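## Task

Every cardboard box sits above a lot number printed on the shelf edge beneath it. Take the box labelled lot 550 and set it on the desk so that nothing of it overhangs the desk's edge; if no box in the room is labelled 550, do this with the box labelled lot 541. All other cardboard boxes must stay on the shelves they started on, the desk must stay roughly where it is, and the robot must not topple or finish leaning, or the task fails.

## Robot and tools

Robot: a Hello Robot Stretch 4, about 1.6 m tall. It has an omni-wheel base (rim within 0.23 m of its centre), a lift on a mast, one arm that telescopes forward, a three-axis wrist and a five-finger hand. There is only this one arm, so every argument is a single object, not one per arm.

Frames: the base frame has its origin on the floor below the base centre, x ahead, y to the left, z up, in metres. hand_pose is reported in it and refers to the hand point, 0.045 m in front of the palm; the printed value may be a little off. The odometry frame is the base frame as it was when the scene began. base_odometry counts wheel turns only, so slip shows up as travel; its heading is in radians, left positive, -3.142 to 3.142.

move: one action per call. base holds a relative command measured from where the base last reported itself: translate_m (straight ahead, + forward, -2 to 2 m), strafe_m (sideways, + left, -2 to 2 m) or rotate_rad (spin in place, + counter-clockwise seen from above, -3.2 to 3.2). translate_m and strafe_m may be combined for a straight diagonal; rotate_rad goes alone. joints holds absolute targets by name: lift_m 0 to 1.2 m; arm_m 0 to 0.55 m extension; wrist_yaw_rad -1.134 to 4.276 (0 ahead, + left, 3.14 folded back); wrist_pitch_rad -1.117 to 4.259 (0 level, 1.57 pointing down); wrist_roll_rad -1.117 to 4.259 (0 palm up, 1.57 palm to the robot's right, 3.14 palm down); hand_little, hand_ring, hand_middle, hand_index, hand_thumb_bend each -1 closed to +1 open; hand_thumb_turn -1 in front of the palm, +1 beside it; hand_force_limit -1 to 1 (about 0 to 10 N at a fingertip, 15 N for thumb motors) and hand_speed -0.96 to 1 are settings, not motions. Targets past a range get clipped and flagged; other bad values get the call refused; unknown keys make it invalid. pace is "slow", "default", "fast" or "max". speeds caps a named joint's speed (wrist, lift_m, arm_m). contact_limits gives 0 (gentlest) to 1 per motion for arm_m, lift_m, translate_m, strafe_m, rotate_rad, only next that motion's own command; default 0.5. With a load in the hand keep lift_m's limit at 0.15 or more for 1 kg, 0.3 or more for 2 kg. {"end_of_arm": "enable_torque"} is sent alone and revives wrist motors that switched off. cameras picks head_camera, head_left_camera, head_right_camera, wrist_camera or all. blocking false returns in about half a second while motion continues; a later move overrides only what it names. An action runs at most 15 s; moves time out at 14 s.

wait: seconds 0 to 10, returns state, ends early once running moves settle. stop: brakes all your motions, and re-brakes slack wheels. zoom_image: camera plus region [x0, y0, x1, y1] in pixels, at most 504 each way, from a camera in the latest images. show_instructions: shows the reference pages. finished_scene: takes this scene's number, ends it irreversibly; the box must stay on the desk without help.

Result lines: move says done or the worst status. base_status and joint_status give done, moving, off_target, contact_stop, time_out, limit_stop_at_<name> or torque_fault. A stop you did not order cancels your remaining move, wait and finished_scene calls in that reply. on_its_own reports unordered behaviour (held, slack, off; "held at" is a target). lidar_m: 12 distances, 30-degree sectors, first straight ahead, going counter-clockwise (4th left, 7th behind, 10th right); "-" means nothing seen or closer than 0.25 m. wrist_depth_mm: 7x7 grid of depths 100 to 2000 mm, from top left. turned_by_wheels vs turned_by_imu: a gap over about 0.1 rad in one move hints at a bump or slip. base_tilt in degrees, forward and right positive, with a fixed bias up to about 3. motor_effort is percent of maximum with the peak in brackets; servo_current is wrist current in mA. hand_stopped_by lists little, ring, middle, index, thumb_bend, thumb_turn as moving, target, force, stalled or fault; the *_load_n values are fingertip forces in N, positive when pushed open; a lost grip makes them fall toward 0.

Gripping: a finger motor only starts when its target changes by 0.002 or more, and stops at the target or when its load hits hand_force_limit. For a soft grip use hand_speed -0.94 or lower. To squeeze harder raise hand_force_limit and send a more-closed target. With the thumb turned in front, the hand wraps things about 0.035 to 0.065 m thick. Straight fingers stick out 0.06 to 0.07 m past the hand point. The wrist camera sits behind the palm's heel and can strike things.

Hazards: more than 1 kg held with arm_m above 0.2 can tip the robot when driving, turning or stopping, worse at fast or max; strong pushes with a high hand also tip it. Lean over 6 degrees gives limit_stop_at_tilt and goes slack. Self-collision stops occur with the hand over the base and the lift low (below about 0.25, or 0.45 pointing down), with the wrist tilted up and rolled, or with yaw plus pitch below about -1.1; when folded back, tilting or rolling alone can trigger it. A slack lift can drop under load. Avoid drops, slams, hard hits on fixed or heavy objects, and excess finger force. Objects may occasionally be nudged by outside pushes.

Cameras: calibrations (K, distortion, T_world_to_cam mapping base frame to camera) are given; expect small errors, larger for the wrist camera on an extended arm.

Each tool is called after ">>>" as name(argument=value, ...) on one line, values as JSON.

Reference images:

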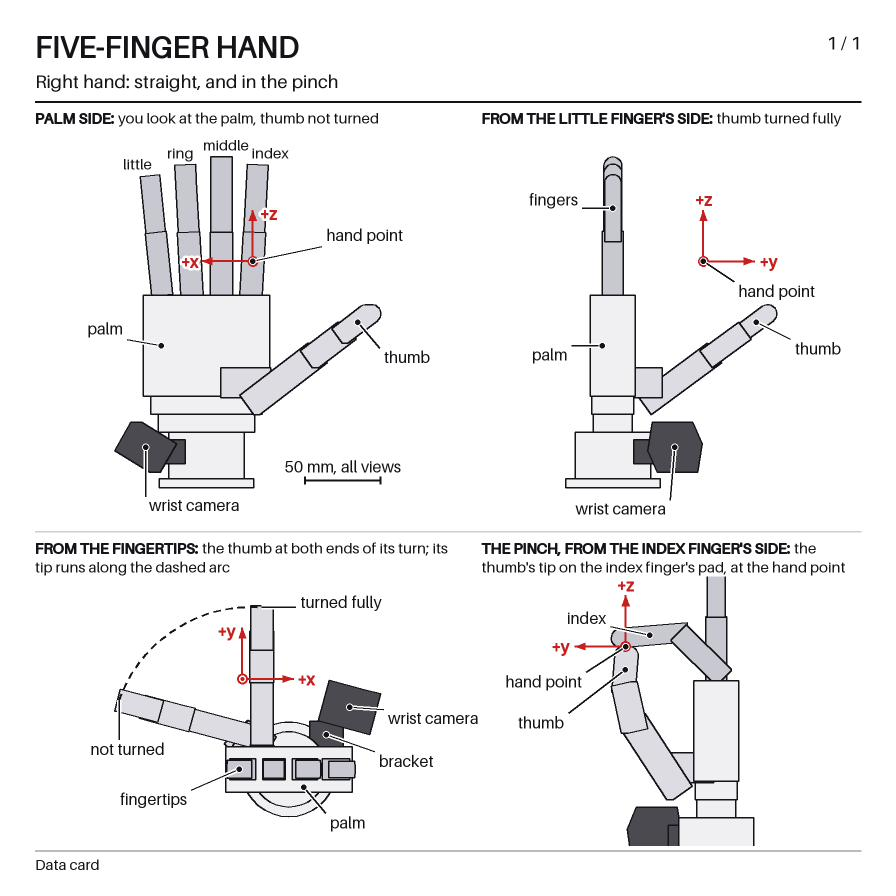

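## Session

>>> move(cameras=["head_camera", "head_left_camera", "head_right_camera"])

Scene clock: 0.00 s.
base_odometry: x=+0.000 y=+0.000 heading=+0.000
turned_by_wheels: +0.000
turned_by_imu: +0.000
base_tilt: forward=+0.2 right=-0.5
lidar_m: 0.85 1.10 2.31 1.08 0.69 0.62 0.65 0.83 1.94 1.96 0.93 0.84
base_status: not commanded
joint_positions: lift_m=+0.134 arm_m=+0.000 wrist_yaw_rad=+3.198 wrist_pitch_rad=+0.003 wrist_roll_rad=+0.000 hand_little=+1.000 hand_ring=+1.000 hand_middle=+1.000 hand_index=+1.000 hand_thumb_turn=+1.000 hand_thumb_bend=+1.000 hand_force_limit=+0.000 hand_speed=-0.800
joint_status: not commanded
measured_speeds: all 0
hand_stopped_by: target,target,target,target,target,target
little_load_n: 0.0
ring_load_n: 0.0
middle_load_n: 0.0
index_load_n: 0.0
thumb_bend_load_n: 0.0
thumb_turn_load_n: 0.0
motor_effort: lift_m=+21 arm_m=+4 wheel_0=+0 wheel_1=+1 wheel_2=+0
servo_current: wrist_yaw_rad=33 wrist_pitch_rad=52 wrist_roll_rad=26
hand_pose: x=-0.0570 y=+0.1056 z=+0.3717 quat_wxyz=(-0.513, -0.515, +0.486, +0.485) (m; base frame)
wrist_depth_mm: - 134 - - - - - / - 130 154 - - - - / - 129 177 - - - - / - 136 206 - - - - / 214 1078 - - - - - / 227 1008 123 122 - - - / - - - - - - -
pictures: head_camera, head_left_camera, head_right_camera

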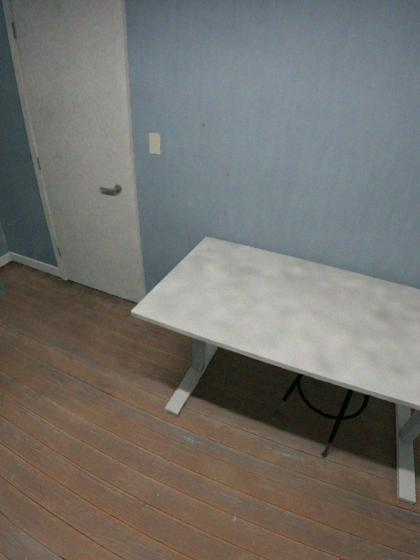

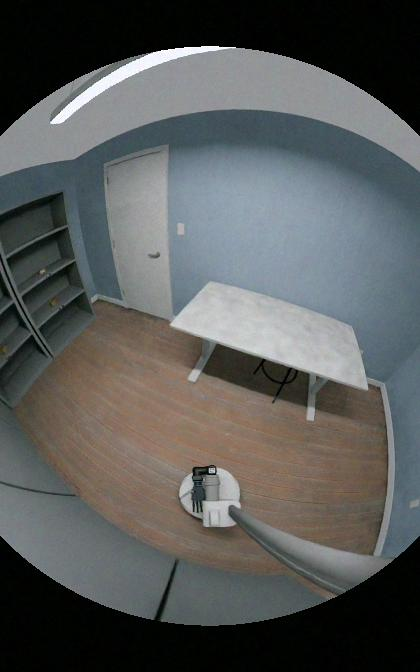

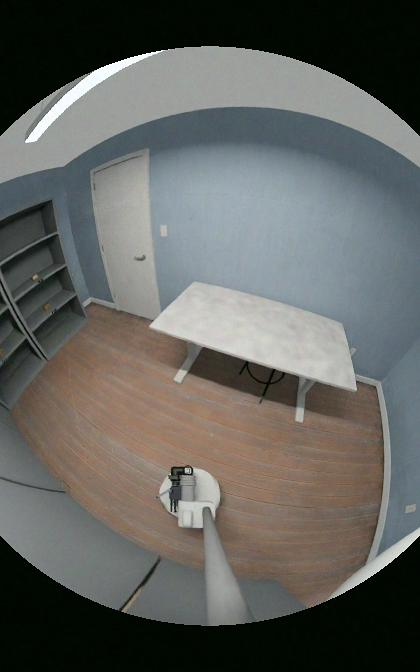

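>>> move(base={"rotate_rad": 1.25}, pace="fast", cameras=["head_camera"])

>>> zoom_image(camera="head_camera", region=[0, 60, 420, 400])

Scene clock: 5.13 s.
move: done
base_odometry: x=+0.000 y=+0.000 heading=+1.250
turned_by_wheels: +1.250
turned_by_imu: +1.245
base_tilt: forward=+0.1 right=-0.5
lidar_m: 2.07 0.88 0.64 0.63 0.68 0.99 1.95 1.15 0.87 0.83 0.91 2.37
base_status: done
joint_positions: lift_m=+0.134 arm_m=+0.000 wrist_yaw_rad=+3.198 wrist_pitch_rad=+0.003 wrist_roll_rad=+0.000 hand_little=+1.000 hand_ring=+1.000 hand_middle=+1.000 hand_index=+1.000 hand_thumb_turn=+1.000 hand_thumb_bend=+1.000 hand_force_limit=+0.000 hand_speed=-0.800
joint_status: not commanded
measured_speeds: all 0
hand_stopped_by: target,target,target,target,target,target
little_load_n: 0.5
ring_load_n: 0.0
middle_load_n: 0.0
index_load_n: 0.0
thumb_bend_load_n: 0.0
thumb_turn_load_n: 0.0
motor_effort: lift_m=+21(22) arm_m=+4(5) wheel_0=-1(9) wheel_1=-1(9) wheel_2=+0(14)
servo_current: wrist_yaw_rad=39(46) wrist_pitch_rad=46(52) wrist_roll_rad=39(59)
hand_pose: x=-0.0570 y=+0.1056 z=+0.3717 quat_wxyz=(-0.513, -0.515, +0.486, +0.485) (m; base frame)
wrist_depth_mm: - 134 - - - - - / - 131 158 - - - - / - 130 179 - - - - / - 136 256 - - - - / 214 - - - 1983 - - / 229 1205 123 121 - - - / - - - - - - -
pictures: head_camera

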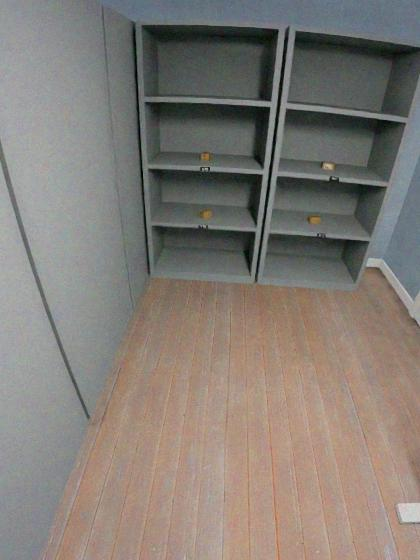

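Scaled by 1.200 from the camera's 420x560 image, which has a finer 1200x1600 frame.

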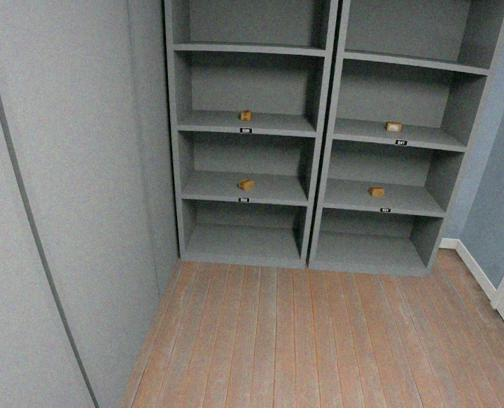

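>>> zoom_image(camera="head_camera", region=[190, 145, 225, 185])

>>> zoom_image(camera="head_camera", region=[190, 200, 225, 240])

>>> zoom_image(camera="head_camera", region=[310, 155, 350, 190])

>>> zoom_image(camera="head_camera", region=[300, 205, 340, 245])

Scaled by 12.600 from the camera's 420x560 image, which has a finer 1200x1600 frame.

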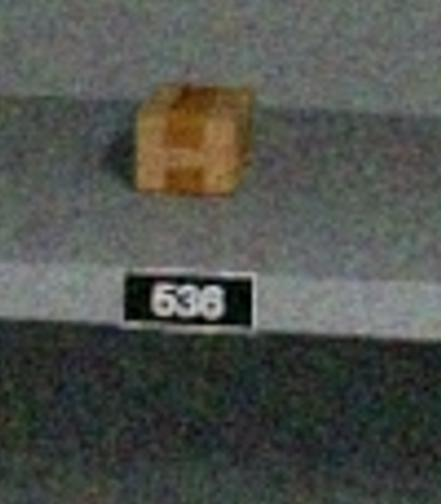

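Scaled by 12.600 from the camera's 420x560 image, which has a finer 1200x1600 frame.

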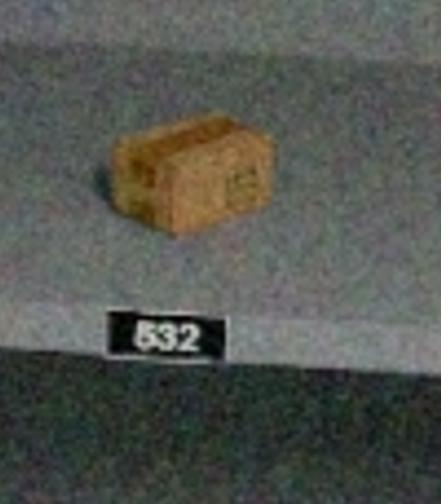

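Scaled by 12.600 from the camera's 420x560 image, which has a finer 1200x1600 frame.

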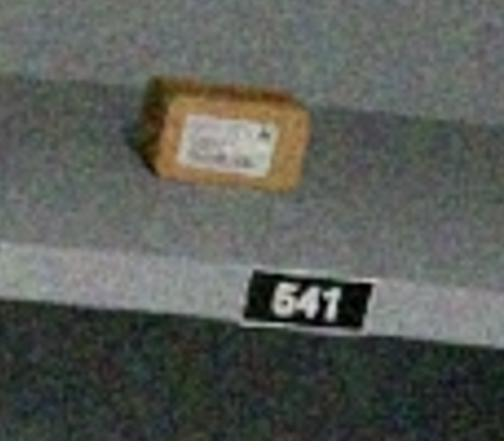

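Scaled by 12.600 from the camera's 420x560 image, which has a finer 1200x1600 frame.

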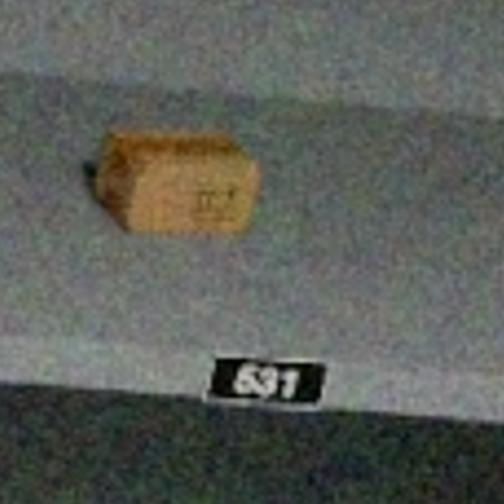

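>>> move(base={"rotate_rad": 3.11}, pace="max", cameras=["head_camera", "head_right_camera"])

Scene clock: 20.53 s.
move: done
base_odometry: x=+0.000 y=+0.000 heading=-1.923
turned_by_wheels: +3.110
turned_by_imu: +3.097
base_tilt: forward=+0.1 right=-0.5
lidar_m: 1.95 2.02 0.88 0.83 0.85 2.26 2.33 0.94 0.66 0.62 0.66 0.91
base_status: done
joint_positions: lift_m=+0.134 arm_m=+0.000 wrist_yaw_rad=+3.198 wrist_pitch_rad=+0.003 wrist_roll_rad=+0.000 hand_little=+1.000 hand_ring=+1.000 hand_middle=+1.000 hand_index=+1.000 hand_thumb_turn=+1.000 hand_thumb_bend=+1.000 hand_force_limit=+0.000 hand_speed=-0.800
joint_status: not commanded
measured_speeds: all 0
hand_stopped_by: target,target,target,target,target,target
little_load_n: 0.0
ring_load_n: 0.0
middle_load_n: 0.0
index_load_n: 0.0
thumb_bend_load_n: 0.0
thumb_turn_load_n: 0.0
motor_effort: lift_m=+21(22) arm_m=+4(4) wheel_0=+0(10) wheel_1=+1(10) wheel_2=+1(17)
servo_current: wrist_yaw_rad=33(46) wrist_pitch_rad=46(59) wrist_roll_rad=33(52)
hand_pose: x=-0.0570 y=+0.1056 z=+0.3717 quat_wxyz=(-0.513, -0.515, +0.486, +0.485) (m; base frame)
wrist_depth_mm: - 134 - - - - - / - 124 163 - - - - / - 132 183 - - - - / - 137 266 - - - - / 215 - - - - - - / 223 1098 123 122 - - - / 229 - - - - - -
pictures: head_camera, head_right_camera

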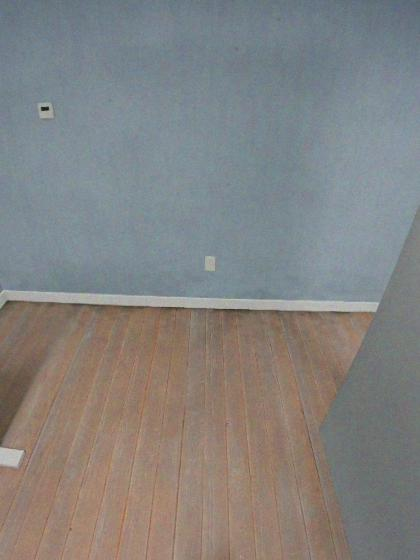

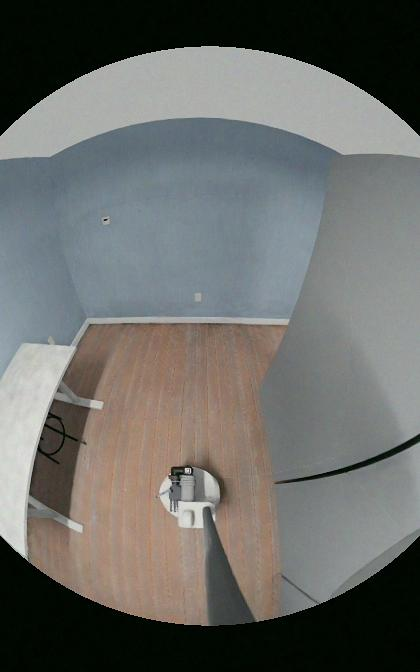

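>>> move(base={"translate_m": 1.44}, pace="max")

>>> move(base={"rotate_rad": -1.57}, pace="fast", cameras=["head_camera"])

Scene clock: 35.77 s.
move: done
base_odometry: x=-0.497 y=-1.352 heading=-1.923
turned_by_wheels: +0.000
turned_by_imu: -0.001
base_tilt: forward=+0.2 right=-0.5
lidar_m: 0.51 0.54 0.73 1.63 1.05 1.24 2.58 0.91 0.80 2.07 0.76 0.55
base_status: done
joint_positions: lift_m=+0.134 arm_m=+0.000 wrist_yaw_rad=+3.198 wrist_pitch_rad=+0.003 wrist_roll_rad=+0.000 hand_little=+1.000 hand_ring=+1.000 hand_middle=+1.000 hand_index=+1.000 hand_thumb_turn=+1.000 hand_thumb_bend=+1.000 hand_force_limit=+0.000 hand_speed=-0.800
joint_status: not commanded
measured_speeds: all 0
hand_stopped_by: target,target,target,target,target,target
little_load_n: 0.0
ring_load_n: 0.0
middle_load_n: 0.0
index_load_n: 0.0
thumb_bend_load_n: 0.0
thumb_turn_load_n: 0.5
motor_effort: lift_m=+21(22) arm_m=+4(4) wheel_0=+1(9) wheel_1=+0(8) wheel_2=+0(18)
servo_current: wrist_yaw_rad=39(52) wrist_pitch_rad=46(52) wrist_roll_rad=33(52)
hand_pose: x=-0.0570 y=+0.1056 z=+0.3717 quat_wxyz=(-0.513, -0.515, +0.486, +0.485) (m; base frame)
wrist_depth_mm: - 134 - - - - - / - 124 163 - - - - / - 132 183 - - - - / - 137 266 - - - - / 215 - - - 1983 - - / 222 1098 123 122 - - - / 230 - - - - - -
pictures: none

Scene clock: 37.50 s.
move: done
base_odometry: x=-0.497 y=-1.352 heading=+2.790
turned_by_wheels: -1.570
turned_by_imu: -1.564
base_tilt: forward=+0.1 right=-0.5
lidar_m: 2.04 0.76 0.54 0.52 0.55 0.78 1.63 1.04 1.23 2.42 0.90 0.77
base_status: done
joint_positions: lift_m=+0.134 arm_m=+0.000 wrist_yaw_rad=+3.198 wrist_pitch_rad=+0.003 wrist_roll_rad=+0.000 hand_little=+1.000 hand_ring=+1.000 hand_middle=+1.000 hand_index=+1.000 hand_thumb_turn=+1.000 hand_thumb_bend=+1.000 hand_force_limit=+0.000 hand_speed=-0.800
joint_status: not commanded
measured_speeds: all 0
hand_stopped_by: target,target,target,target,target,target
little_load_n: 0.0
ring_load_n: 0.0
middle_load_n: 0.0
index_load_n: 0.0
thumb_bend_load_n: -0.5
thumb_turn_load_n: 0.0
motor_effort: lift_m=+22(22) arm_m=+2(4) wheel_0=+1(8) wheel_1=+0(10) wheel_2=-1(11)
servo_current: wrist_yaw_rad=46(46) wrist_pitch_rad=46(52) wrist_roll_rad=39(52)
hand_pose: x=-0.0570 y=+0.1056 z=+0.3717 quat_wxyz=(-0.513, -0.515, +0.486, +0.485) (m; base frame)
wrist_depth_mm: - 134 - - - 878 668 / - 124 153 - - 891 676 / - 132 184 - - 866 691 / - 137 216 - - 946 - / 216 1464 - 1756 1661 - - / 221 1182 123 122 - - - / 229 - - - - - -
pictures: head_camera

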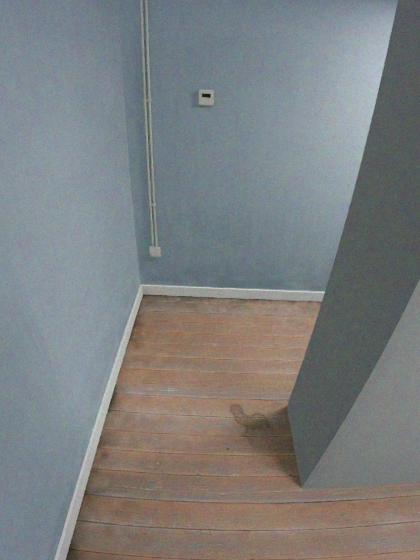

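>>> move(base={"translate_m": 1.55}, pace="max")

>>> move(base={"rotate_rad": -3.14}, pace="fast")

>>> move(base={"strafe_m": 0.8}, pace="fast", cameras=["head_camera"])

Scene clock: 47.43 s.
move: done
base_odometry: x=-1.952 y=-0.818 heading=+2.790
turned_by_wheels: +0.000
turned_by_imu: -0.002
base_tilt: forward=+0.1 right=-0.5
lidar_m: 0.55 0.57 0.54 0.50 0.54 0.77 2.20 0.66 0.66 1.74 0.80 0.57
base_status: done
joint_positions: lift_m=+0.134 arm_m=+0.000 wrist_yaw_rad=+3.198 wrist_pitch_rad=+0.003 wrist_roll_rad=+0.000 hand_little=+1.000 hand_ring=+1.000 hand_middle=+1.000 hand_index=+1.000 hand_thumb_turn=+1.000 hand_thumb_bend=+1.000 hand_force_limit=+0.000 hand_speed=-0.800
joint_status: not commanded
measured_speeds: all 0
hand_stopped_by: target,target,target,target,target,target
little_load_n: 0.0
ring_load_n: 0.0
middle_load_n: 0.0
index_load_n: 0.0
thumb_bend_load_n: 0.0
thumb_turn_load_n: 0.0
motor_effort: lift_m=+21(22) arm_m=-3(4) wheel_0=+0(9) wheel_1=+0(9) wheel_2=-1(19)
servo_current: wrist_yaw_rad=39(52) wrist_pitch_rad=39(52) wrist_roll_rad=26(59)
hand_pose: x=-0.0570 y=+0.1056 z=+0.3717 quat_wxyz=(-0.513, -0.515, +0.486, +0.485) (m; base frame)
wrist_depth_mm: - 134 - - - 854 647 / - 124 163 - - 866 661 / - 133 184 - - 891 683 / 118 137 267 - - 904 - / 216 - - - 1921 - - / - 1205 124 122 - - - / 229 - - - - - -
pictures: none

Scene clock: 49.77 s.
move: done
base_odometry: x=-1.952 y=-0.818 heading=-0.350
turned_by_wheels: -3.140
turned_by_imu: -3.127
base_tilt: forward=+0.1 right=-0.5
lidar_m: 2.42 0.63 0.63 1.95 0.76 0.57 0.54 0.60 0.53 0.51 0.55 0.77
base_status: done
joint_positions: lift_m=+0.134 arm_m=+0.000 wrist_yaw_rad=+3.198 wrist_pitch_rad=+0.003 wrist_roll_rad=+0.000 hand_little=+1.000 hand_ring=+1.000 hand_middle=+1.000 hand_index=+1.000 hand_thumb_turn=+1.000 hand_thumb_bend=+1.000 hand_force_limit=+0.000 hand_speed=-0.800
joint_status: not commanded
measured_speeds: all 0
hand_stopped_by: target,target,target,target,target,target
little_load_n: 0.0
ring_load_n: 0.0
middle_load_n: 0.0
index_load_n: 0.0
thumb_bend_load_n: 0.0
thumb_turn_load_n: 0.5
motor_effort: lift_m=+22(22) arm_m=-4(4) wheel_0=+1(9) wheel_1=+0(11) wheel_2=+1(11)
servo_current: wrist_yaw_rad=39(46) wrist_pitch_rad=46(52) wrist_roll_rad=46(52)
hand_pose: x=-0.0570 y=+0.1056 z=+0.3717 quat_wxyz=(-0.513, -0.515, +0.486, +0.485) (m; base frame)
wrist_depth_mm: - 134 - - - - - / - 124 153 - - - - / - 133 184 - - - - / - 137 216 - - - - / 215 - - - - - - / - - 123 122 - - - / - - - - - - -
pictures: none

Scene clock: 53.00 s.
move: done
base_odometry: x=-1.678 y=-0.067 heading=-0.350
turned_by_wheels: +0.000
turned_by_imu: +0.005
base_tilt: forward=+0.2 right=-0.5
lidar_m: 0.45 0.49 0.69 1.78 0.74 0.53 0.51 0.53 0.80 1.29 1.35 0.47
base_status: done
joint_positions: lift_m=+0.134 arm_m=+0.000 wrist_yaw_rad=+3.198 wrist_pitch_rad=+0.003 wrist_roll_rad=+0.000 hand_little=+1.000 hand_ring=+1.000 hand_middle=+1.000 hand_index=+1.000 hand_thumb_turn=+1.000 hand_thumb_bend=+1.000 hand_force_limit=+0.000 hand_speed=-0.800
joint_status: not commanded
measured_speeds: all 0
hand_stopped_by: target,target,target,target,target,target
little_load_n: -0.5
ring_load_n: 0.0
middle_load_n: 0.0
index_load_n: 0.0
thumb_bend_load_n: 0.0
thumb_turn_load_n: 0.0
motor_effort: lift_m=+22(22) arm_m=-4(4) wheel_0=+0(14) wheel_1=-1(13) wheel_2=+0(7)
servo_current: wrist_yaw_rad=46(52) wrist_pitch_rad=52(59) wrist_roll_rad=39(59)
hand_pose: x=-0.0570 y=+0.1056 z=+0.3717 quat_wxyz=(-0.513, -0.515, +0.486, +0.485) (m; base frame)
wrist_depth_mm: - 134 - - - - - / - 124 153 - - - - / - 132 183 - - - - / - 137 215 - - - - / 215 - - - - - - / 219 - 123 122 - - - / - - - - - - -
pictures: head_camera

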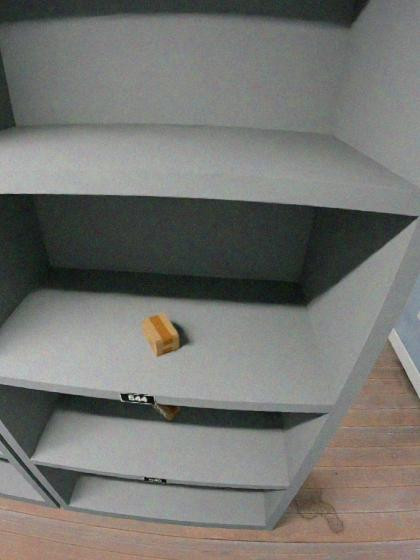

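>>> zoom_image(camera="head_camera", region=[115, 385, 160, 410])

>>> zoom_image(camera="head_camera", region=[138, 468, 172, 490])

>>> move(base={"strafe_m": 0.95}, pace="fast", cameras=["head_camera"])

>>> zoom_image(camera="head_camera", region=[90, 360, 190, 490])

Scaled by 11.200 from the camera's 420x560 image, which has a finer 1200x1600 frame.

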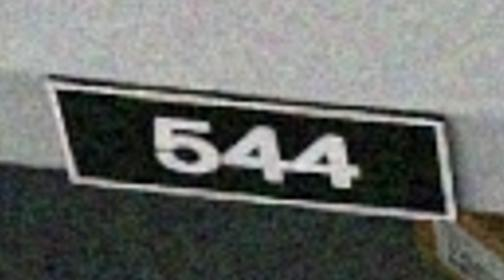

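Scaled by 14.824 from the camera's 420x560 image, which has a finer 1200x1600 frame.

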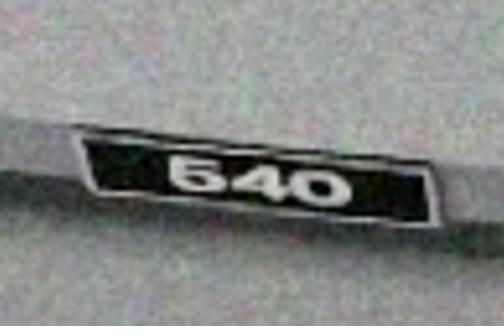

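Scene clock: 60.00 s.
move: done
base_odometry: x=-1.352 y=+0.826 heading=-0.350
turned_by_wheels: +0.000
turned_by_imu: +0.006
base_tilt: forward=+0.1 right=-0.5
lidar_m: 0.48 0.54 0.77 1.56 0.65 0.48 0.45 0.51 0.72 2.25 0.70 0.53
base_status: done
joint_positions: lift_m=+0.134 arm_m=+0.000 wrist_yaw_rad=+3.198 wrist_pitch_rad=+0.003 wrist_roll_rad=+0.000 hand_little=+1.000 hand_ring=+1.000 hand_middle=+1.000 hand_index=+1.000 hand_thumb_turn=+1.000 hand_thumb_bend=+1.000 hand_force_limit=+0.000 hand_speed=-0.800
joint_status: not commanded
measured_speeds: all 0
hand_stopped_by: target,target,target,target,target,target
little_load_n: 0.0
ring_load_n: 0.0
middle_load_n: 0.5
index_load_n: 0.0
thumb_bend_load_n: 0.0
thumb_turn_load_n: 0.0
motor_effort: lift_m=+21(22) arm_m=-4(4) wheel_0=+1(13) wheel_1=-1(12) wheel_2=+0(7)
servo_current: wrist_yaw_rad=33(46) wrist_pitch_rad=46(52) wrist_roll_rad=20(52)
hand_pose: x=-0.0570 y=+0.1056 z=+0.3717 quat_wxyz=(-0.513, -0.515, +0.486, +0.485) (m; base frame)
wrist_depth_mm: - 134 - - - - - / - 124 153 - - - - / - 132 184 - - - - / 118 137 216 - - - - / 215 - - - - - - / - - 123 122 - - - / - - - - - - -
pictures: head_camera

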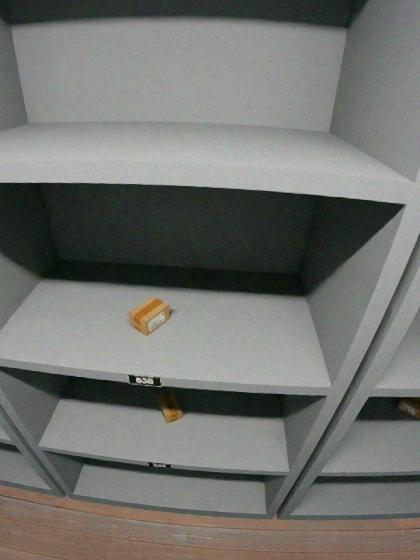

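Scaled by 3.877 from the camera's 420x560 image, which has a finer 1200x1600 frame.

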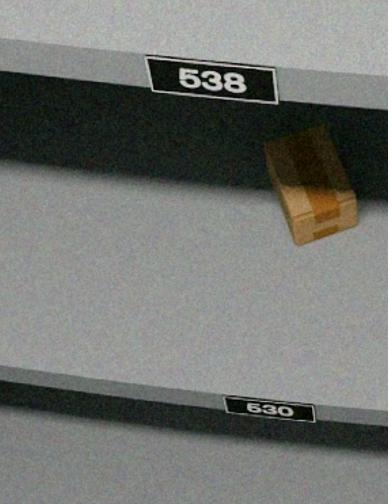

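>>> zoom_image(camera="head_camera", region=[144, 455, 176, 476])

>>> move(base={"strafe_m": 0.95}, pace="fast", cameras=["head_camera"])

>>> zoom_image(camera="head_camera", region=[90, 360, 190, 490])

Scaled by 15.750 from the camera's 420x560 image, which has a finer 1200x1600 frame.

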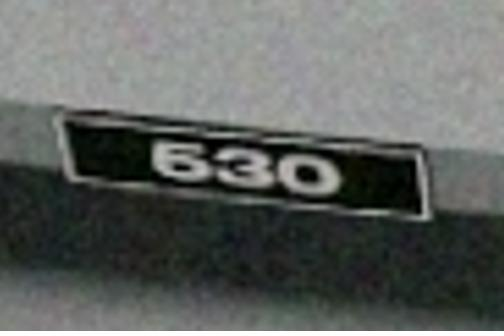

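Scene clock: 68.03 s.
move: done
base_odometry: x=-1.027 y=+1.719 heading=-0.350
turned_by_wheels: +0.000
turned_by_imu: +0.006
base_tilt: forward=+0.1 right=-0.5
lidar_m: 0.54 0.60 0.86 1.39 0.59 0.43 0.41 0.43 0.64 1.83 0.77 0.58
base_status: done
joint_positions: lift_m=+0.134 arm_m=+0.000 wrist_yaw_rad=+3.198 wrist_pitch_rad=+0.003 wrist_roll_rad=+0.000 hand_little=+1.000 hand_ring=+1.000 hand_middle=+1.000 hand_index=+1.000 hand_thumb_turn=+1.000 hand_thumb_bend=+1.000 hand_force_limit=+0.000 hand_speed=-0.800
joint_status: not commanded
measured_speeds: all 0
hand_stopped_by: target,target,target,target,target,target
little_load_n: 0.0
ring_load_n: 0.0
middle_load_n: 0.0
index_load_n: 0.0
thumb_bend_load_n: 0.0
thumb_turn_load_n: 0.0
motor_effort: lift_m=+21(22) arm_m=-4(4) wheel_0=+1(13) wheel_1=-1(12) wheel_2=+0(8)
servo_current: wrist_yaw_rad=33(46) wrist_pitch_rad=46(52) wrist_roll_rad=33(52)
hand_pose: x=-0.0570 y=+0.1056 z=+0.3717 quat_wxyz=(-0.513, -0.515, +0.486, +0.485) (m; base frame)
wrist_depth_mm: - 134 - - - - - / - 124 152 - - - - / - 132 183 - - - - / - 137 215 - - - - / 214 - - - - - - / 219 - 123 122 - - - / - - - - - - -
pictures: head_camera

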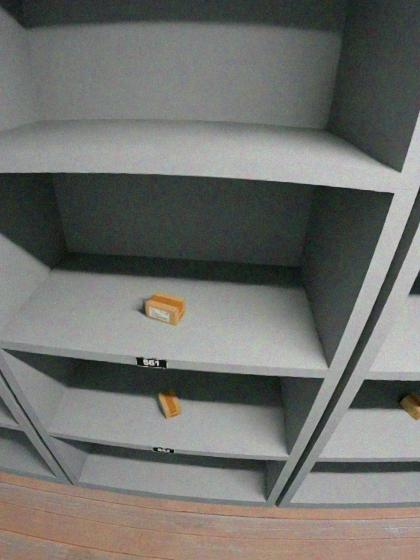

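Scaled by 3.877 from the camera's 420x560 image, which has a finer 1200x1600 frame.

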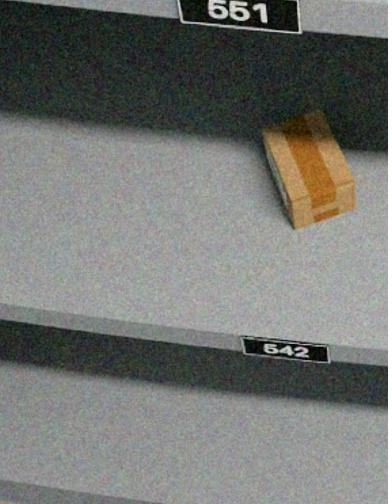

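>>> zoom_image(camera="head_camera", region=[130, 350, 175, 375])

>>> move(base={"strafe_m": 0.9, "translate_m": 0.04}, pace="fast", cameras=["head_camera"])

>>> zoom_image(camera="head_camera", region=[90, 340, 190, 470])

Scaled by 11.200 from the camera's 420x560 image, which has a finer 1200x1600 frame.

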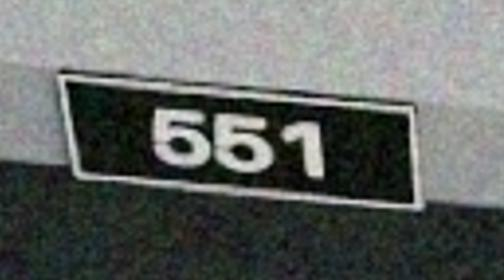

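Scene clock: 74.87 s.
move: done
base_odometry: x=-0.681 y=+2.550 heading=-0.349
turned_by_wheels: +0.000
turned_by_imu: +0.006
base_tilt: forward=+0.1 right=-0.4
lidar_m: 0.57 0.61 0.67 0.65 0.55 0.40 0.37 0.42 0.65 1.88 0.79 0.58
base_status: done
joint_positions: lift_m=+0.134 arm_m=+0.000 wrist_yaw_rad=+3.198 wrist_pitch_rad=+0.003 wrist_roll_rad=+0.000 hand_little=+1.000 hand_ring=+1.000 hand_middle=+1.000 hand_index=+1.000 hand_thumb_turn=+1.000 hand_thumb_bend=+1.000 hand_force_limit=+0.000 hand_speed=-0.800
joint_status: not commanded
measured_speeds: all 0
hand_stopped_by: target,target,target,target,target,target
little_load_n: 0.0
ring_load_n: 0.0
middle_load_n: 0.0
index_load_n: 0.0
thumb_bend_load_n: 0.0
thumb_turn_load_n: 0.0
motor_effort: lift_m=+22(22) arm_m=-4(4) wheel_0=+1(12) wheel_1=+0(13) wheel_2=+1(9)
servo_current: wrist_yaw_rad=52(52) wrist_pitch_rad=46(52) wrist_roll_rad=26(59)
hand_pose: x=-0.0570 y=+0.1056 z=+0.3717 quat_wxyz=(-0.513, -0.515, +0.486, +0.485) (m; base frame)
wrist_depth_mm: - 134 - - - - - / - 124 153 - - - - / - 132 184 - - - - / - 137 216 - - - - / 214 - - - - - - / - - 123 122 - - - / - - - - - - -
pictures: head_camera

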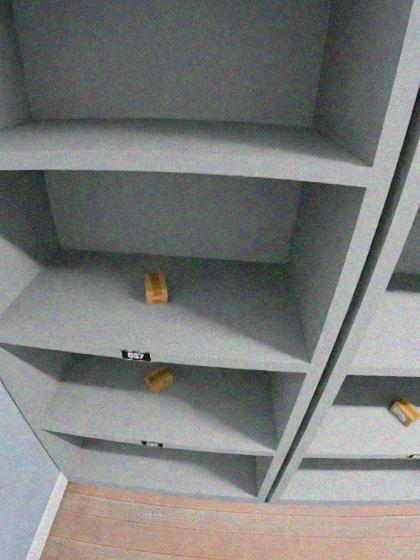

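Scaled by 3.877 from the camera's 420x560 image, which has a finer 1200x1600 frame.

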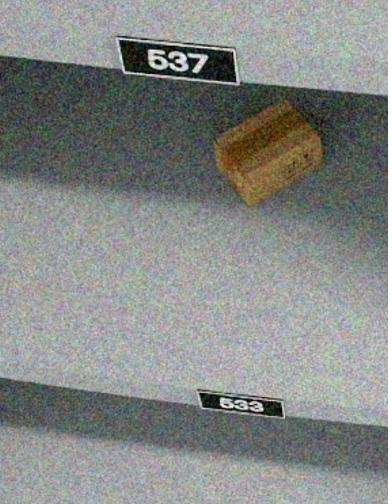

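>>> zoom_image(camera="head_camera", region=[138, 434, 168, 454])

>>> move(base={"rotate_rad": -0.03})

>>> move(base={"strafe_m": -1.85, "translate_m": 0.05}, pace="max", cameras=["head_camera"])

Scaled by 16.800 from the camera's 420x560 image, which has a finer 1200x1600 frame.

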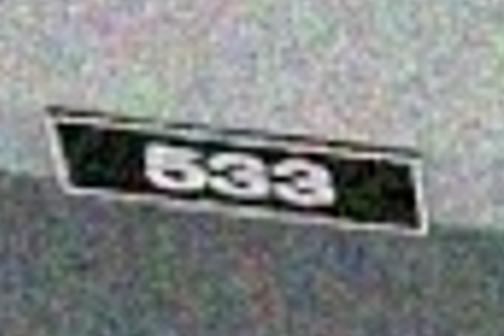

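Scene clock: 79.40 s.
move: done
base_odometry: x=-0.681 y=+2.550 heading=-0.379
turned_by_wheels: -0.030
turned_by_imu: -0.030
base_tilt: forward=+0.1 right=-0.4
lidar_m: 0.56 0.61 0.66 0.63 0.56 0.43 0.39 0.42 0.63 1.85 0.81 0.58
base_status: done
joint_positions: lift_m=+0.134 arm_m=+0.000 wrist_yaw_rad=+3.198 wrist_pitch_rad=+0.003 wrist_roll_rad=+0.000 hand_little=+1.000 hand_ring=+1.000 hand_middle=+1.000 hand_index=+1.000 hand_thumb_turn=+1.000 hand_thumb_bend=+1.000 hand_force_limit=+0.000 hand_speed=-0.800
joint_status: not commanded
measured_speeds: all 0
hand_stopped_by: target,target,target,target,target,target
little_load_n: 0.0
ring_load_n: 0.0
middle_load_n: 0.0
index_load_n: 0.0
thumb_bend_load_n: 0.0
thumb_turn_load_n: 0.0
motor_effort: lift_m=+22(22) arm_m=-4(4) wheel_0=+0(6) wheel_1=+1(4) wheel_2=-2(6)
servo_current: wrist_yaw_rad=46(46) wrist_pitch_rad=46(52) wrist_roll_rad=46(46)
hand_pose: x=-0.0570 y=+0.1056 z=+0.3717 quat_wxyz=(-0.513, -0.515, +0.486, +0.485) (m; base frame)
wrist_depth_mm: - 134 - - - - - / - 124 153 - - - - / - 133 184 - - - - / - 136 215 - - - - / 215 - - - - - - / - - 123 122 - - - / - - - - - - -
pictures: none

Scene clock: 83.90 s.
move: done
base_odometry: x=-1.320 y=+0.814 heading=-0.380
turned_by_wheels: +0.000
turned_by_imu: -0.012
base_tilt: forward=+0.1 right=-0.5
lidar_m: 0.45 0.49 0.70 1.86 0.72 0.54 0.49 0.52 0.76 2.22 0.67 0.49
base_status: done
joint_positions: lift_m=+0.134 arm_m=+0.000 wrist_yaw_rad=+3.198 wrist_pitch_rad=+0.003 wrist_roll_rad=+0.000 hand_little=+1.000 hand_ring=+1.000 hand_middle=+1.000 hand_index=+1.000 hand_thumb_turn=+1.000 hand_thumb_bend=+1.000 hand_force_limit=+0.000 hand_speed=-0.800
joint_status: not commanded
measured_speeds: all 0
hand_stopped_by: target,target,target,target,target,target
little_load_n: 0.0
ring_load_n: 0.0
middle_load_n: 0.0
index_load_n: 0.0
thumb_bend_load_n: 0.0
thumb_turn_load_n: 0.0
motor_effort: lift_m=+21(22) arm_m=-4(4) wheel_0=+0(14) wheel_1=-2(14) wheel_2=-1(9)
servo_current: wrist_yaw_rad=33(46) wrist_pitch_rad=46(52) wrist_roll_rad=39(52)
hand_pose: x=-0.0570 y=+0.1056 z=+0.3717 quat_wxyz=(-0.513, -0.515, +0.486, +0.485) (m; base frame)
wrist_depth_mm: - 134 - - - - - / - 128 159 - - - - / - 131 179 - - - - / 116 137 211 - - - - / 214 - - - - - - / 220 - 123 122 - - - / - - - - - - -
pictures: head_camera

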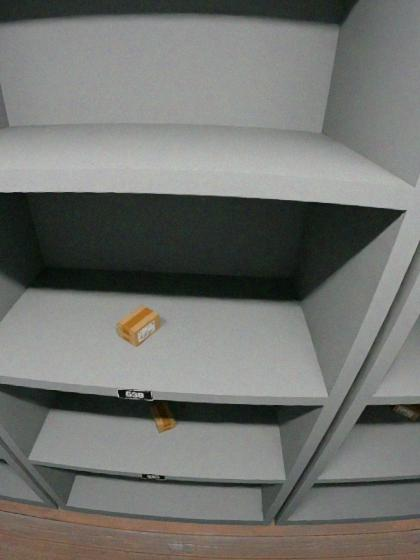

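>>> zoom_image(camera="head_camera", region=[138, 467, 168, 486])

>>> move(base={"strafe_m": -1.6, "translate_m": 0.0}, pace="max")

>>> move(base={"strafe_m": -0.17, "translate_m": -0.02}, pace="max", cameras=["head_camera"])

Scaled by 16.800 from the camera's 420x560 image, which has a finer 1200x1600 frame.

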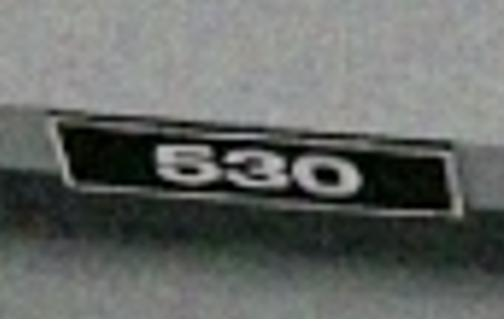

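Scene clock: 91.93 s.
move: done
base_odometry: x=-1.913 y=-0.673 heading=-0.380
turned_by_wheels: +0.000
turned_by_imu: -0.011
base_tilt: forward=+0.1 right=-0.5
lidar_m: 2.47 0.55 0.66 1.85 0.76 0.55 0.52 0.55 0.69 0.65 0.68 0.98
base_status: done
joint_positions: lift_m=+0.134 arm_m=+0.000 wrist_yaw_rad=+3.198 wrist_pitch_rad=+0.003 wrist_roll_rad=+0.000 hand_little=+1.000 hand_ring=+1.000 hand_middle=+1.000 hand_index=+1.000 hand_thumb_turn=+1.000 hand_thumb_bend=+1.000 hand_force_limit=+0.000 hand_speed=-0.800
joint_status: not commanded
measured_speeds: all 0
hand_stopped_by: target,target,target,target,target,target
little_load_n: 0.0
ring_load_n: 0.0
middle_load_n: 0.0
index_load_n: 0.0
thumb_bend_load_n: 0.0
thumb_turn_load_n: 0.0
motor_effort: lift_m=+21(22) arm_m=-3(4) wheel_0=-1(14) wheel_1=-2(14) wheel_2=-1(7)
servo_current: wrist_yaw_rad=46(46) wrist_pitch_rad=52(52) wrist_roll_rad=33(52)
hand_pose: x=-0.0570 y=+0.1056 z=+0.3717 quat_wxyz=(-0.513, -0.515, +0.486, +0.485) (m; base frame)
wrist_depth_mm: - 134 - - - - - / - 124 149 - - - - / - 132 180 - - - - / 116 136 206 - - - - / 214 - - - - - - / 220 - 123 122 - - - / - - - - - - -
pictures: none

Scene clock: 93.43 s.
move: done
base_odometry: x=-1.995 y=-0.823 heading=-0.380
turned_by_wheels: +0.000
turned_by_imu: -0.001
base_tilt: forward=+0.2 right=-0.5
lidar_m: 2.09 0.72 0.68 1.94 0.74 0.54 0.52 0.54 0.51 0.50 0.52 0.72
base_status: done
joint_positions: lift_m=+0.134 arm_m=+0.000 wrist_yaw_rad=+3.198 wrist_pitch_rad=+0.003 wrist_roll_rad=+0.000 hand_little=+1.000 hand_ring=+1.000 hand_middle=+1.000 hand_index=+1.000 hand_thumb_turn=+1.000 hand_thumb_bend=+1.000 hand_force_limit=+0.000 hand_speed=-0.800
joint_status: not commanded
measured_speeds: all 0
hand_stopped_by: target,target,target,target,target,target
little_load_n: 0.0
ring_load_n: 0.0
middle_load_n: -0.5
index_load_n: 0.0
thumb_bend_load_n: 0.0
thumb_turn_load_n: 0.5
motor_effort: lift_m=+21(22) arm_m=-4(4) wheel_0=+0(11) wheel_1=-1(12) wheel_2=+1(5)
servo_current: wrist_yaw_rad=39(46) wrist_pitch_rad=46(59) wrist_roll_rad=33(52)
hand_pose: x=-0.0570 y=+0.1056 z=+0.3717 quat_wxyz=(-0.513, -0.515, +0.486, +0.485) (m; base frame)
wrist_depth_mm: - 134 - - - - - / - 130 155 - - - - / - 130 178 - - - - / - 136 207 - - - - / 213 - - - - - - / 220 - 123 122 - - - / - - - - - - -
pictures: head_camera

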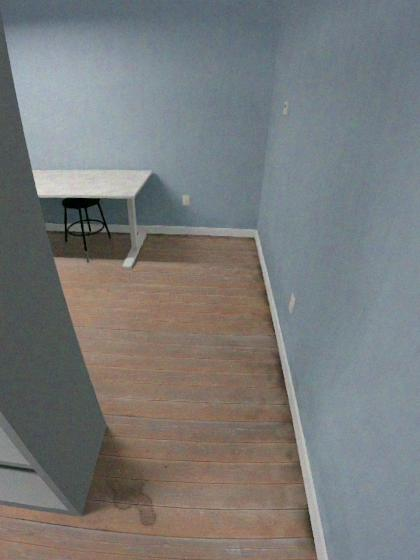

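>>> move(base={"translate_m": 1.57}, pace="max")

>>> move(base={"rotate_rad": 1.58}, pace="fast")

>>> move(base={"translate_m": 1.95, "strafe_m": -0.25}, pace="max")

>>> move(base={"translate_m": 0.8, "strafe_m": -0.3}, pace="fast", cameras=["head_camera"])

Scene clock: 102.47 s.
move: done
base_odometry: x=-0.536 y=-1.405 heading=-0.380
turned_by_wheels: +0.000
turned_by_imu: -0.002
base_tilt: forward=+0.2 right=-0.5
lidar_m: 1.65 1.07 1.28 2.33 0.86 0.80 2.00 0.74 0.54 0.49 0.53 0.75
base_status: done
joint_positions: lift_m=+0.134 arm_m=+0.000 wrist_yaw_rad=+3.198 wrist_pitch_rad=+0.003 wrist_roll_rad=+0.000 hand_little=+1.000 hand_ring=+1.000 hand_middle=+1.000 hand_index=+1.000 hand_thumb_turn=+1.000 hand_thumb_bend=+1.000 hand_force_limit=+0.000 hand_speed=-0.800
joint_status: not commanded
measured_speeds: all 0
hand_stopped_by: target,target,target,target,target,target
little_load_n: 0.0
ring_load_n: 0.0
middle_load_n: 0.0
index_load_n: 0.0
thumb_bend_load_n: 0.0
thumb_turn_load_n: 0.0
motor_effort: lift_m=+21(22) arm_m=-4(4) wheel_0=+0(10) wheel_1=-2(9) wheel_2=-1(19)
servo_current: wrist_yaw_rad=46(52) wrist_pitch_rad=46(59) wrist_roll_rad=39(59)
hand_pose: x=-0.0570 y=+0.1056 z=+0.3717 quat_wxyz=(-0.513, -0.515, +0.486, +0.485) (m; base frame)
wrist_depth_mm: - 134 - - - 788 - / - 131 158 - - 820 715 / - 131 180 - - 842 715 / 116 136 237 - - 1138 - / 222 1025 - - 1983 - - / 221 946 123 122 - - - / - - - - - - -
pictures: none

Scene clock: 104.20 s.
move: done
base_odometry: x=-0.536 y=-1.405 heading=+1.200
turned_by_wheels: +1.580
turned_by_imu: +1.573
base_tilt: forward=+0.1 right=-0.4
lidar_m: 2.40 0.88 0.78 2.01 0.74 0.52 0.47 0.52 0.75 1.65 1.05 1.26
base_status: done
joint_positions: lift_m=+0.134 arm_m=+0.000 wrist_yaw_rad=+3.198 wrist_pitch_rad=+0.003 wrist_roll_rad=+0.000 hand_little=+1.000 hand_ring=+1.000 hand_middle=+1.000 hand_index=+1.000 hand_thumb_turn=+1.000 hand_thumb_bend=+1.000 hand_force_limit=+0.000 hand_speed=-0.800
joint_status: not commanded
measured_speeds: all 0
hand_stopped_by: target,target,target,target,target,target
little_load_n: 0.0
ring_load_n: 0.0
middle_load_n: 0.0
index_load_n: 0.0
thumb_bend_load_n: 0.0
thumb_turn_load_n: 0.0
motor_effort: lift_m=+21(22) arm_m=-4(4) wheel_0=+0(8) wheel_1=-1(8) wheel_2=+1(11)
servo_current: wrist_yaw_rad=39(46) wrist_pitch_rad=46(52) wrist_roll_rad=39(52)
hand_pose: x=-0.0570 y=+0.1056 z=+0.3717 quat_wxyz=(-0.513, -0.515, +0.486, +0.485) (m; base frame)
wrist_depth_mm: - 134 627 627 615 621 615 / - 123 163 627 621 621 615 / - 132 181 627 634 627 621 / 116 137 278 634 634 627 - / 225 654 640 634 634 - - / 222 654 123 122 - - - / - - - - - - -
pictures: none

Scene clock: 109.03 s.
move: done
base_odometry: x=+0.403 y=+0.322 heading=+1.200
turned_by_wheels: +0.000
turned_by_imu: -0.004
base_tilt: forward=+0.2 right=-0.4
lidar_m: 1.81 1.24 0.90 0.85 0.90 1.24 2.44 0.93 0.64 0.61 0.67 1.91
base_status: done
joint_positions: lift_m=+0.134 arm_m=+0.000 wrist_yaw_rad=+3.198 wrist_pitch_rad=+0.003 wrist_roll_rad=+0.000 hand_little=+1.000 hand_ring=+1.000 hand_middle=+1.000 hand_index=+1.000 hand_thumb_turn=+1.000 hand_thumb_bend=+1.000 hand_force_limit=+0.000 hand_speed=-0.800
joint_status: not commanded
measured_speeds: all 0
hand_stopped_by: target,target,target,target,target,target
little_load_n: 0.0
ring_load_n: 0.0
middle_load_n: 0.0
index_load_n: 0.0
thumb_bend_load_n: 0.0
thumb_turn_load_n: 0.0
motor_effort: lift_m=+22(22) arm_m=-4(4) wheel_0=+0(12) wheel_1=-1(7) wheel_2=-1(17)
servo_current: wrist_yaw_rad=39(46) wrist_pitch_rad=52(52) wrist_roll_rad=39(46)
hand_pose: x=-0.0570 y=+0.1056 z=+0.3717 quat_wxyz=(-0.513, -0.515, +0.486, +0.485) (m; base frame)
wrist_depth_mm: - 134 - - - - - / - 124 162 - - - - / - 132 182 - - - - / - 137 264 - - - - / 216 - - - 1983 - - / 222 1118 123 122 - - - / 229 - - - - - -
pictures: none

Scene clock: 112.47 s.
move: done
base_odometry: x=+0.972 y=+0.959 heading=+1.200
turned_by_wheels: +0.000
turned_by_imu: -0.003
base_tilt: forward=+0.1 right=-0.5
lidar_m: 1.02 1.05 1.21 1.15 1.19 1.64 1.45 0.67 0.86 1.05 1.13 1.08
base_status: done
joint_positions: lift_m=+0.134 arm_m=+0.000 wrist_yaw_rad=+3.198 wrist_pitch_rad=+0.003 wrist_roll_rad=+0.000 hand_little=+1.000 hand_ring=+1.000 hand_middle=+1.000 hand_index=+1.000 hand_thumb_turn=+1.000 hand_thumb_bend=+1.000 hand_force_limit=+0.000 hand_speed=-0.800
joint_status: not commanded
measured_speeds: all 0
hand_stopped_by: target,target,target,target,target,target
little_load_n: 0.0
ring_load_n: 0.0
middle_load_n: 0.5
index_load_n: 0.0
thumb_bend_load_n: 0.0
thumb_turn_load_n: 0.5
motor_effort: lift_m=+21(22) arm_m=-4(4) wheel_0=-2(10) wheel_1=+0(4) wheel_2=+0(17)
servo_current: wrist_yaw_rad=26(46) wrist_pitch_rad=52(59) wrist_roll_rad=46(59)
hand_pose: x=-0.0570 y=+0.1056 z=+0.3717 quat_wxyz=(-0.513, -0.515, +0.486, +0.485) (m; base frame)
wrist_depth_mm: - 134 - - - - - / - 124 162 - - - - / - 132 182 - - - - / - 137 264 - - - - / 214 - - - 1983 - - / 222 1205 123 122 - - - / 227 - - - - - -
pictures: head_camera

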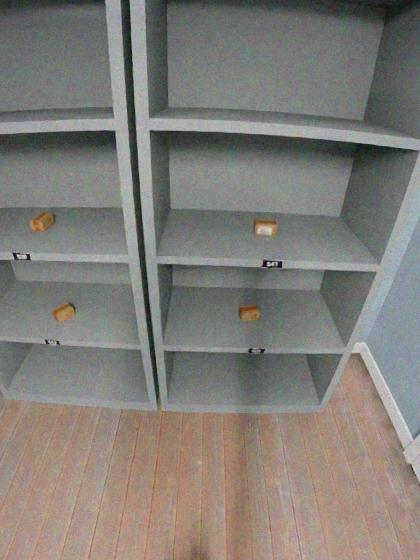

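>>> zoom_image(camera="head_camera", region=[240, 205, 295, 275])

>>> zoom_image(camera="head_camera", region=[225, 295, 280, 360])

>>> zoom_image(camera="head_camera", region=[0, 240, 80, 350])

Scaled by 7.200 from the camera's 420x560 image, which has a finer 1200x1600 frame.

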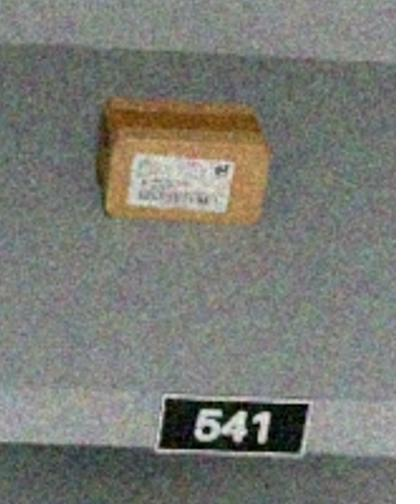

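Scaled by 7.754 from the camera's 420x560 image, which has a finer 1200x1600 frame.

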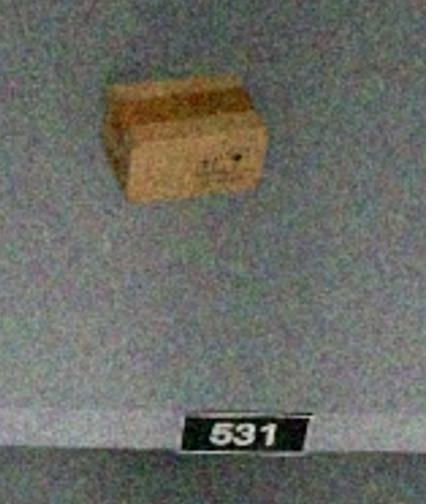

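Scaled by 4.582 from the camera's 420x560 image, which has a finer 1200x1600 frame.

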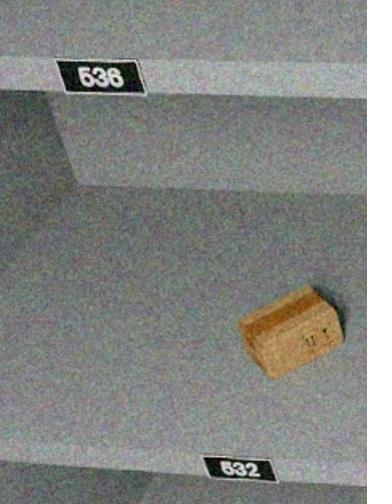

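>>> move(joints={"wrist_yaw_rad": 0.0, "lift_m": 1.1, "hand_speed": 0.0, "hand_thumb_turn": -1}, pace="fast")

>>> move(joints={"wrist_roll_rad": 3.14, "wrist_pitch_rad": 0.65}, base={"strafe_m": -0.171, "translate_m": 0.3}, cameras=["head_camera", "wrist_camera"])

>>> zoom_image(camera="head_camera", region=[180, 200, 300, 300])

Scene clock: 151.50 s.
move: done
base_odometry: x=+0.972 y=+0.959 heading=+1.200
turned_by_wheels: +0.000
turned_by_imu: +0.000
base_tilt: forward=+0.2 right=-0.5
lidar_m: 1.03 1.07 1.20 1.15 1.20 1.66 1.43 0.69 0.86 1.04 1.13 1.09
base_status: not commanded
joint_positions: lift_m=+1.100 arm_m=+0.000 wrist_yaw_rad=+0.001 wrist_pitch_rad=+0.003 wrist_roll_rad=+0.000 hand_little=+1.000 hand_ring=+1.000 hand_middle=+1.000 hand_index=+1.000 hand_thumb_turn=-1.000 hand_thumb_bend=+1.000 hand_force_limit=+0.000 hand_speed=+0.000
joint_status: all done
measured_speeds: all 0
hand_stopped_by: target,target,target,target,target,target
little_load_n: 0.0
ring_load_n: 0.0
middle_load_n: 0.0
index_load_n: 0.0
thumb_bend_load_n: -0.5
thumb_turn_load_n: 0.0
motor_effort: lift_m=+24(30) arm_m=-4(4) wheel_0=-2(2) wheel_1=+0(1) wheel_2=+0(1)
servo_current: wrist_yaw_rad=39(104) wrist_pitch_rad=46(59) wrist_roll_rad=39(52)
hand_pose: x=+0.3927 y=-0.1179 z=+1.3375 quat_wxyz=(+0.499, +0.500, +0.501, +0.500) (m; base frame)
wrist_depth_mm: - 798 1138 115 - - - / - 809 - 104 - - 1336 / - 820 - - - - 1308 / - 820 1025 - - - 1366 / - 820 904 - - - 1336 / - 138 123 122 - - 1366 / - - - - - - -
pictures: none

Scene clock: 154.10 s.
move: done
base_odometry: x=+1.241 y=+1.177 heading=+1.200
turned_by_wheels: +0.000
turned_by_imu: -0.002
base_tilt: forward=+0.1 right=-0.6
lidar_m: 0.72 0.78 1.03 1.32 1.38 1.90 0.92 0.94 0.90 0.88 0.94 0.77
base_status: done
joint_positions: lift_m=+1.100 arm_m=+0.000 wrist_yaw_rad=+0.001 wrist_pitch_rad=+0.650 wrist_roll_rad=+3.136 hand_little=+1.000 hand_ring=+1.000 hand_middle=+1.000 hand_index=+1.000 hand_thumb_turn=-1.000 hand_thumb_bend=+1.000 hand_force_limit=+0.000 hand_speed=+0.000
joint_status: all done
measured_speeds: all 0
hand_stopped_by: target,target,target,target,target,target
little_load_n: 0.0
ring_load_n: 0.0
middle_load_n: 0.0
index_load_n: 0.0
thumb_bend_load_n: 0.0
thumb_turn_load_n: 0.0
motor_effort: lift_m=+24(25) arm_m=-4(4) wheel_0=-1(9) wheel_1=+0(3) wheel_2=+0(15)
servo_current: wrist_yaw_rad=39(46) wrist_pitch_rad=52(72) wrist_roll_rad=33(117)
hand_pose: x=+0.3108 y=-0.0567 z=+1.0960 quat_wxyz=(-0.314, +0.635, -0.631, +0.315) (m; base frame)
wrist_depth_mm: 1229 1255 - 115 - 1042 - / 1281 1336 - 105 - 891 - / - 946 946 960 - 878 - / 1281 1042 - - - 891 691 / 668 - - - - 831 640 / 609 603 124 122 - 661 603 / 569 - - - - - 640
pictures: head_camera, wrist_camera
camera_calibration:
wrist_camera: T_world_to_cam=[[0.00409957, 0.999082, 0.0426488, 0.023755], [0.583642, -0.037022, 0.811167, -1.08028], [0.812001, 0.0215662, -0.583258, 0.552487], [0, 0, 0, 1]] pos_world=[0.18178, -0.0756424, 1.19752]

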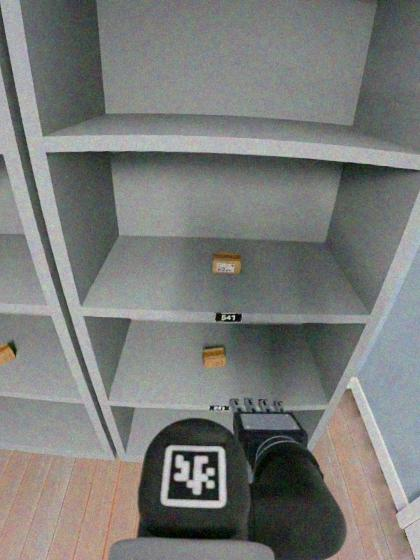

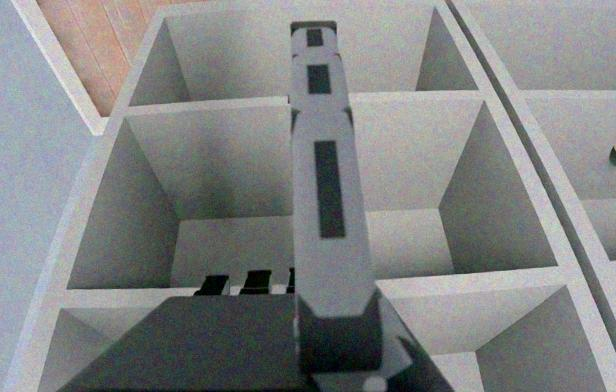

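Scaled by 4.200 from the camera's 420x560 image, which has a finer 1200x1600 frame.

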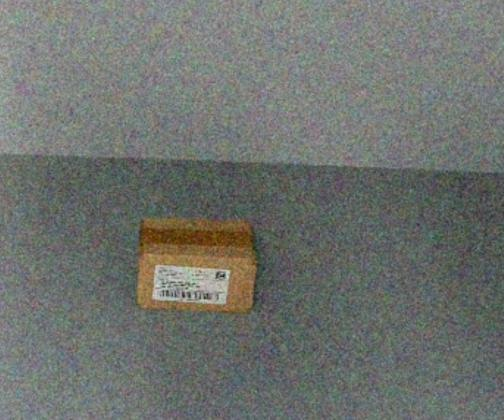

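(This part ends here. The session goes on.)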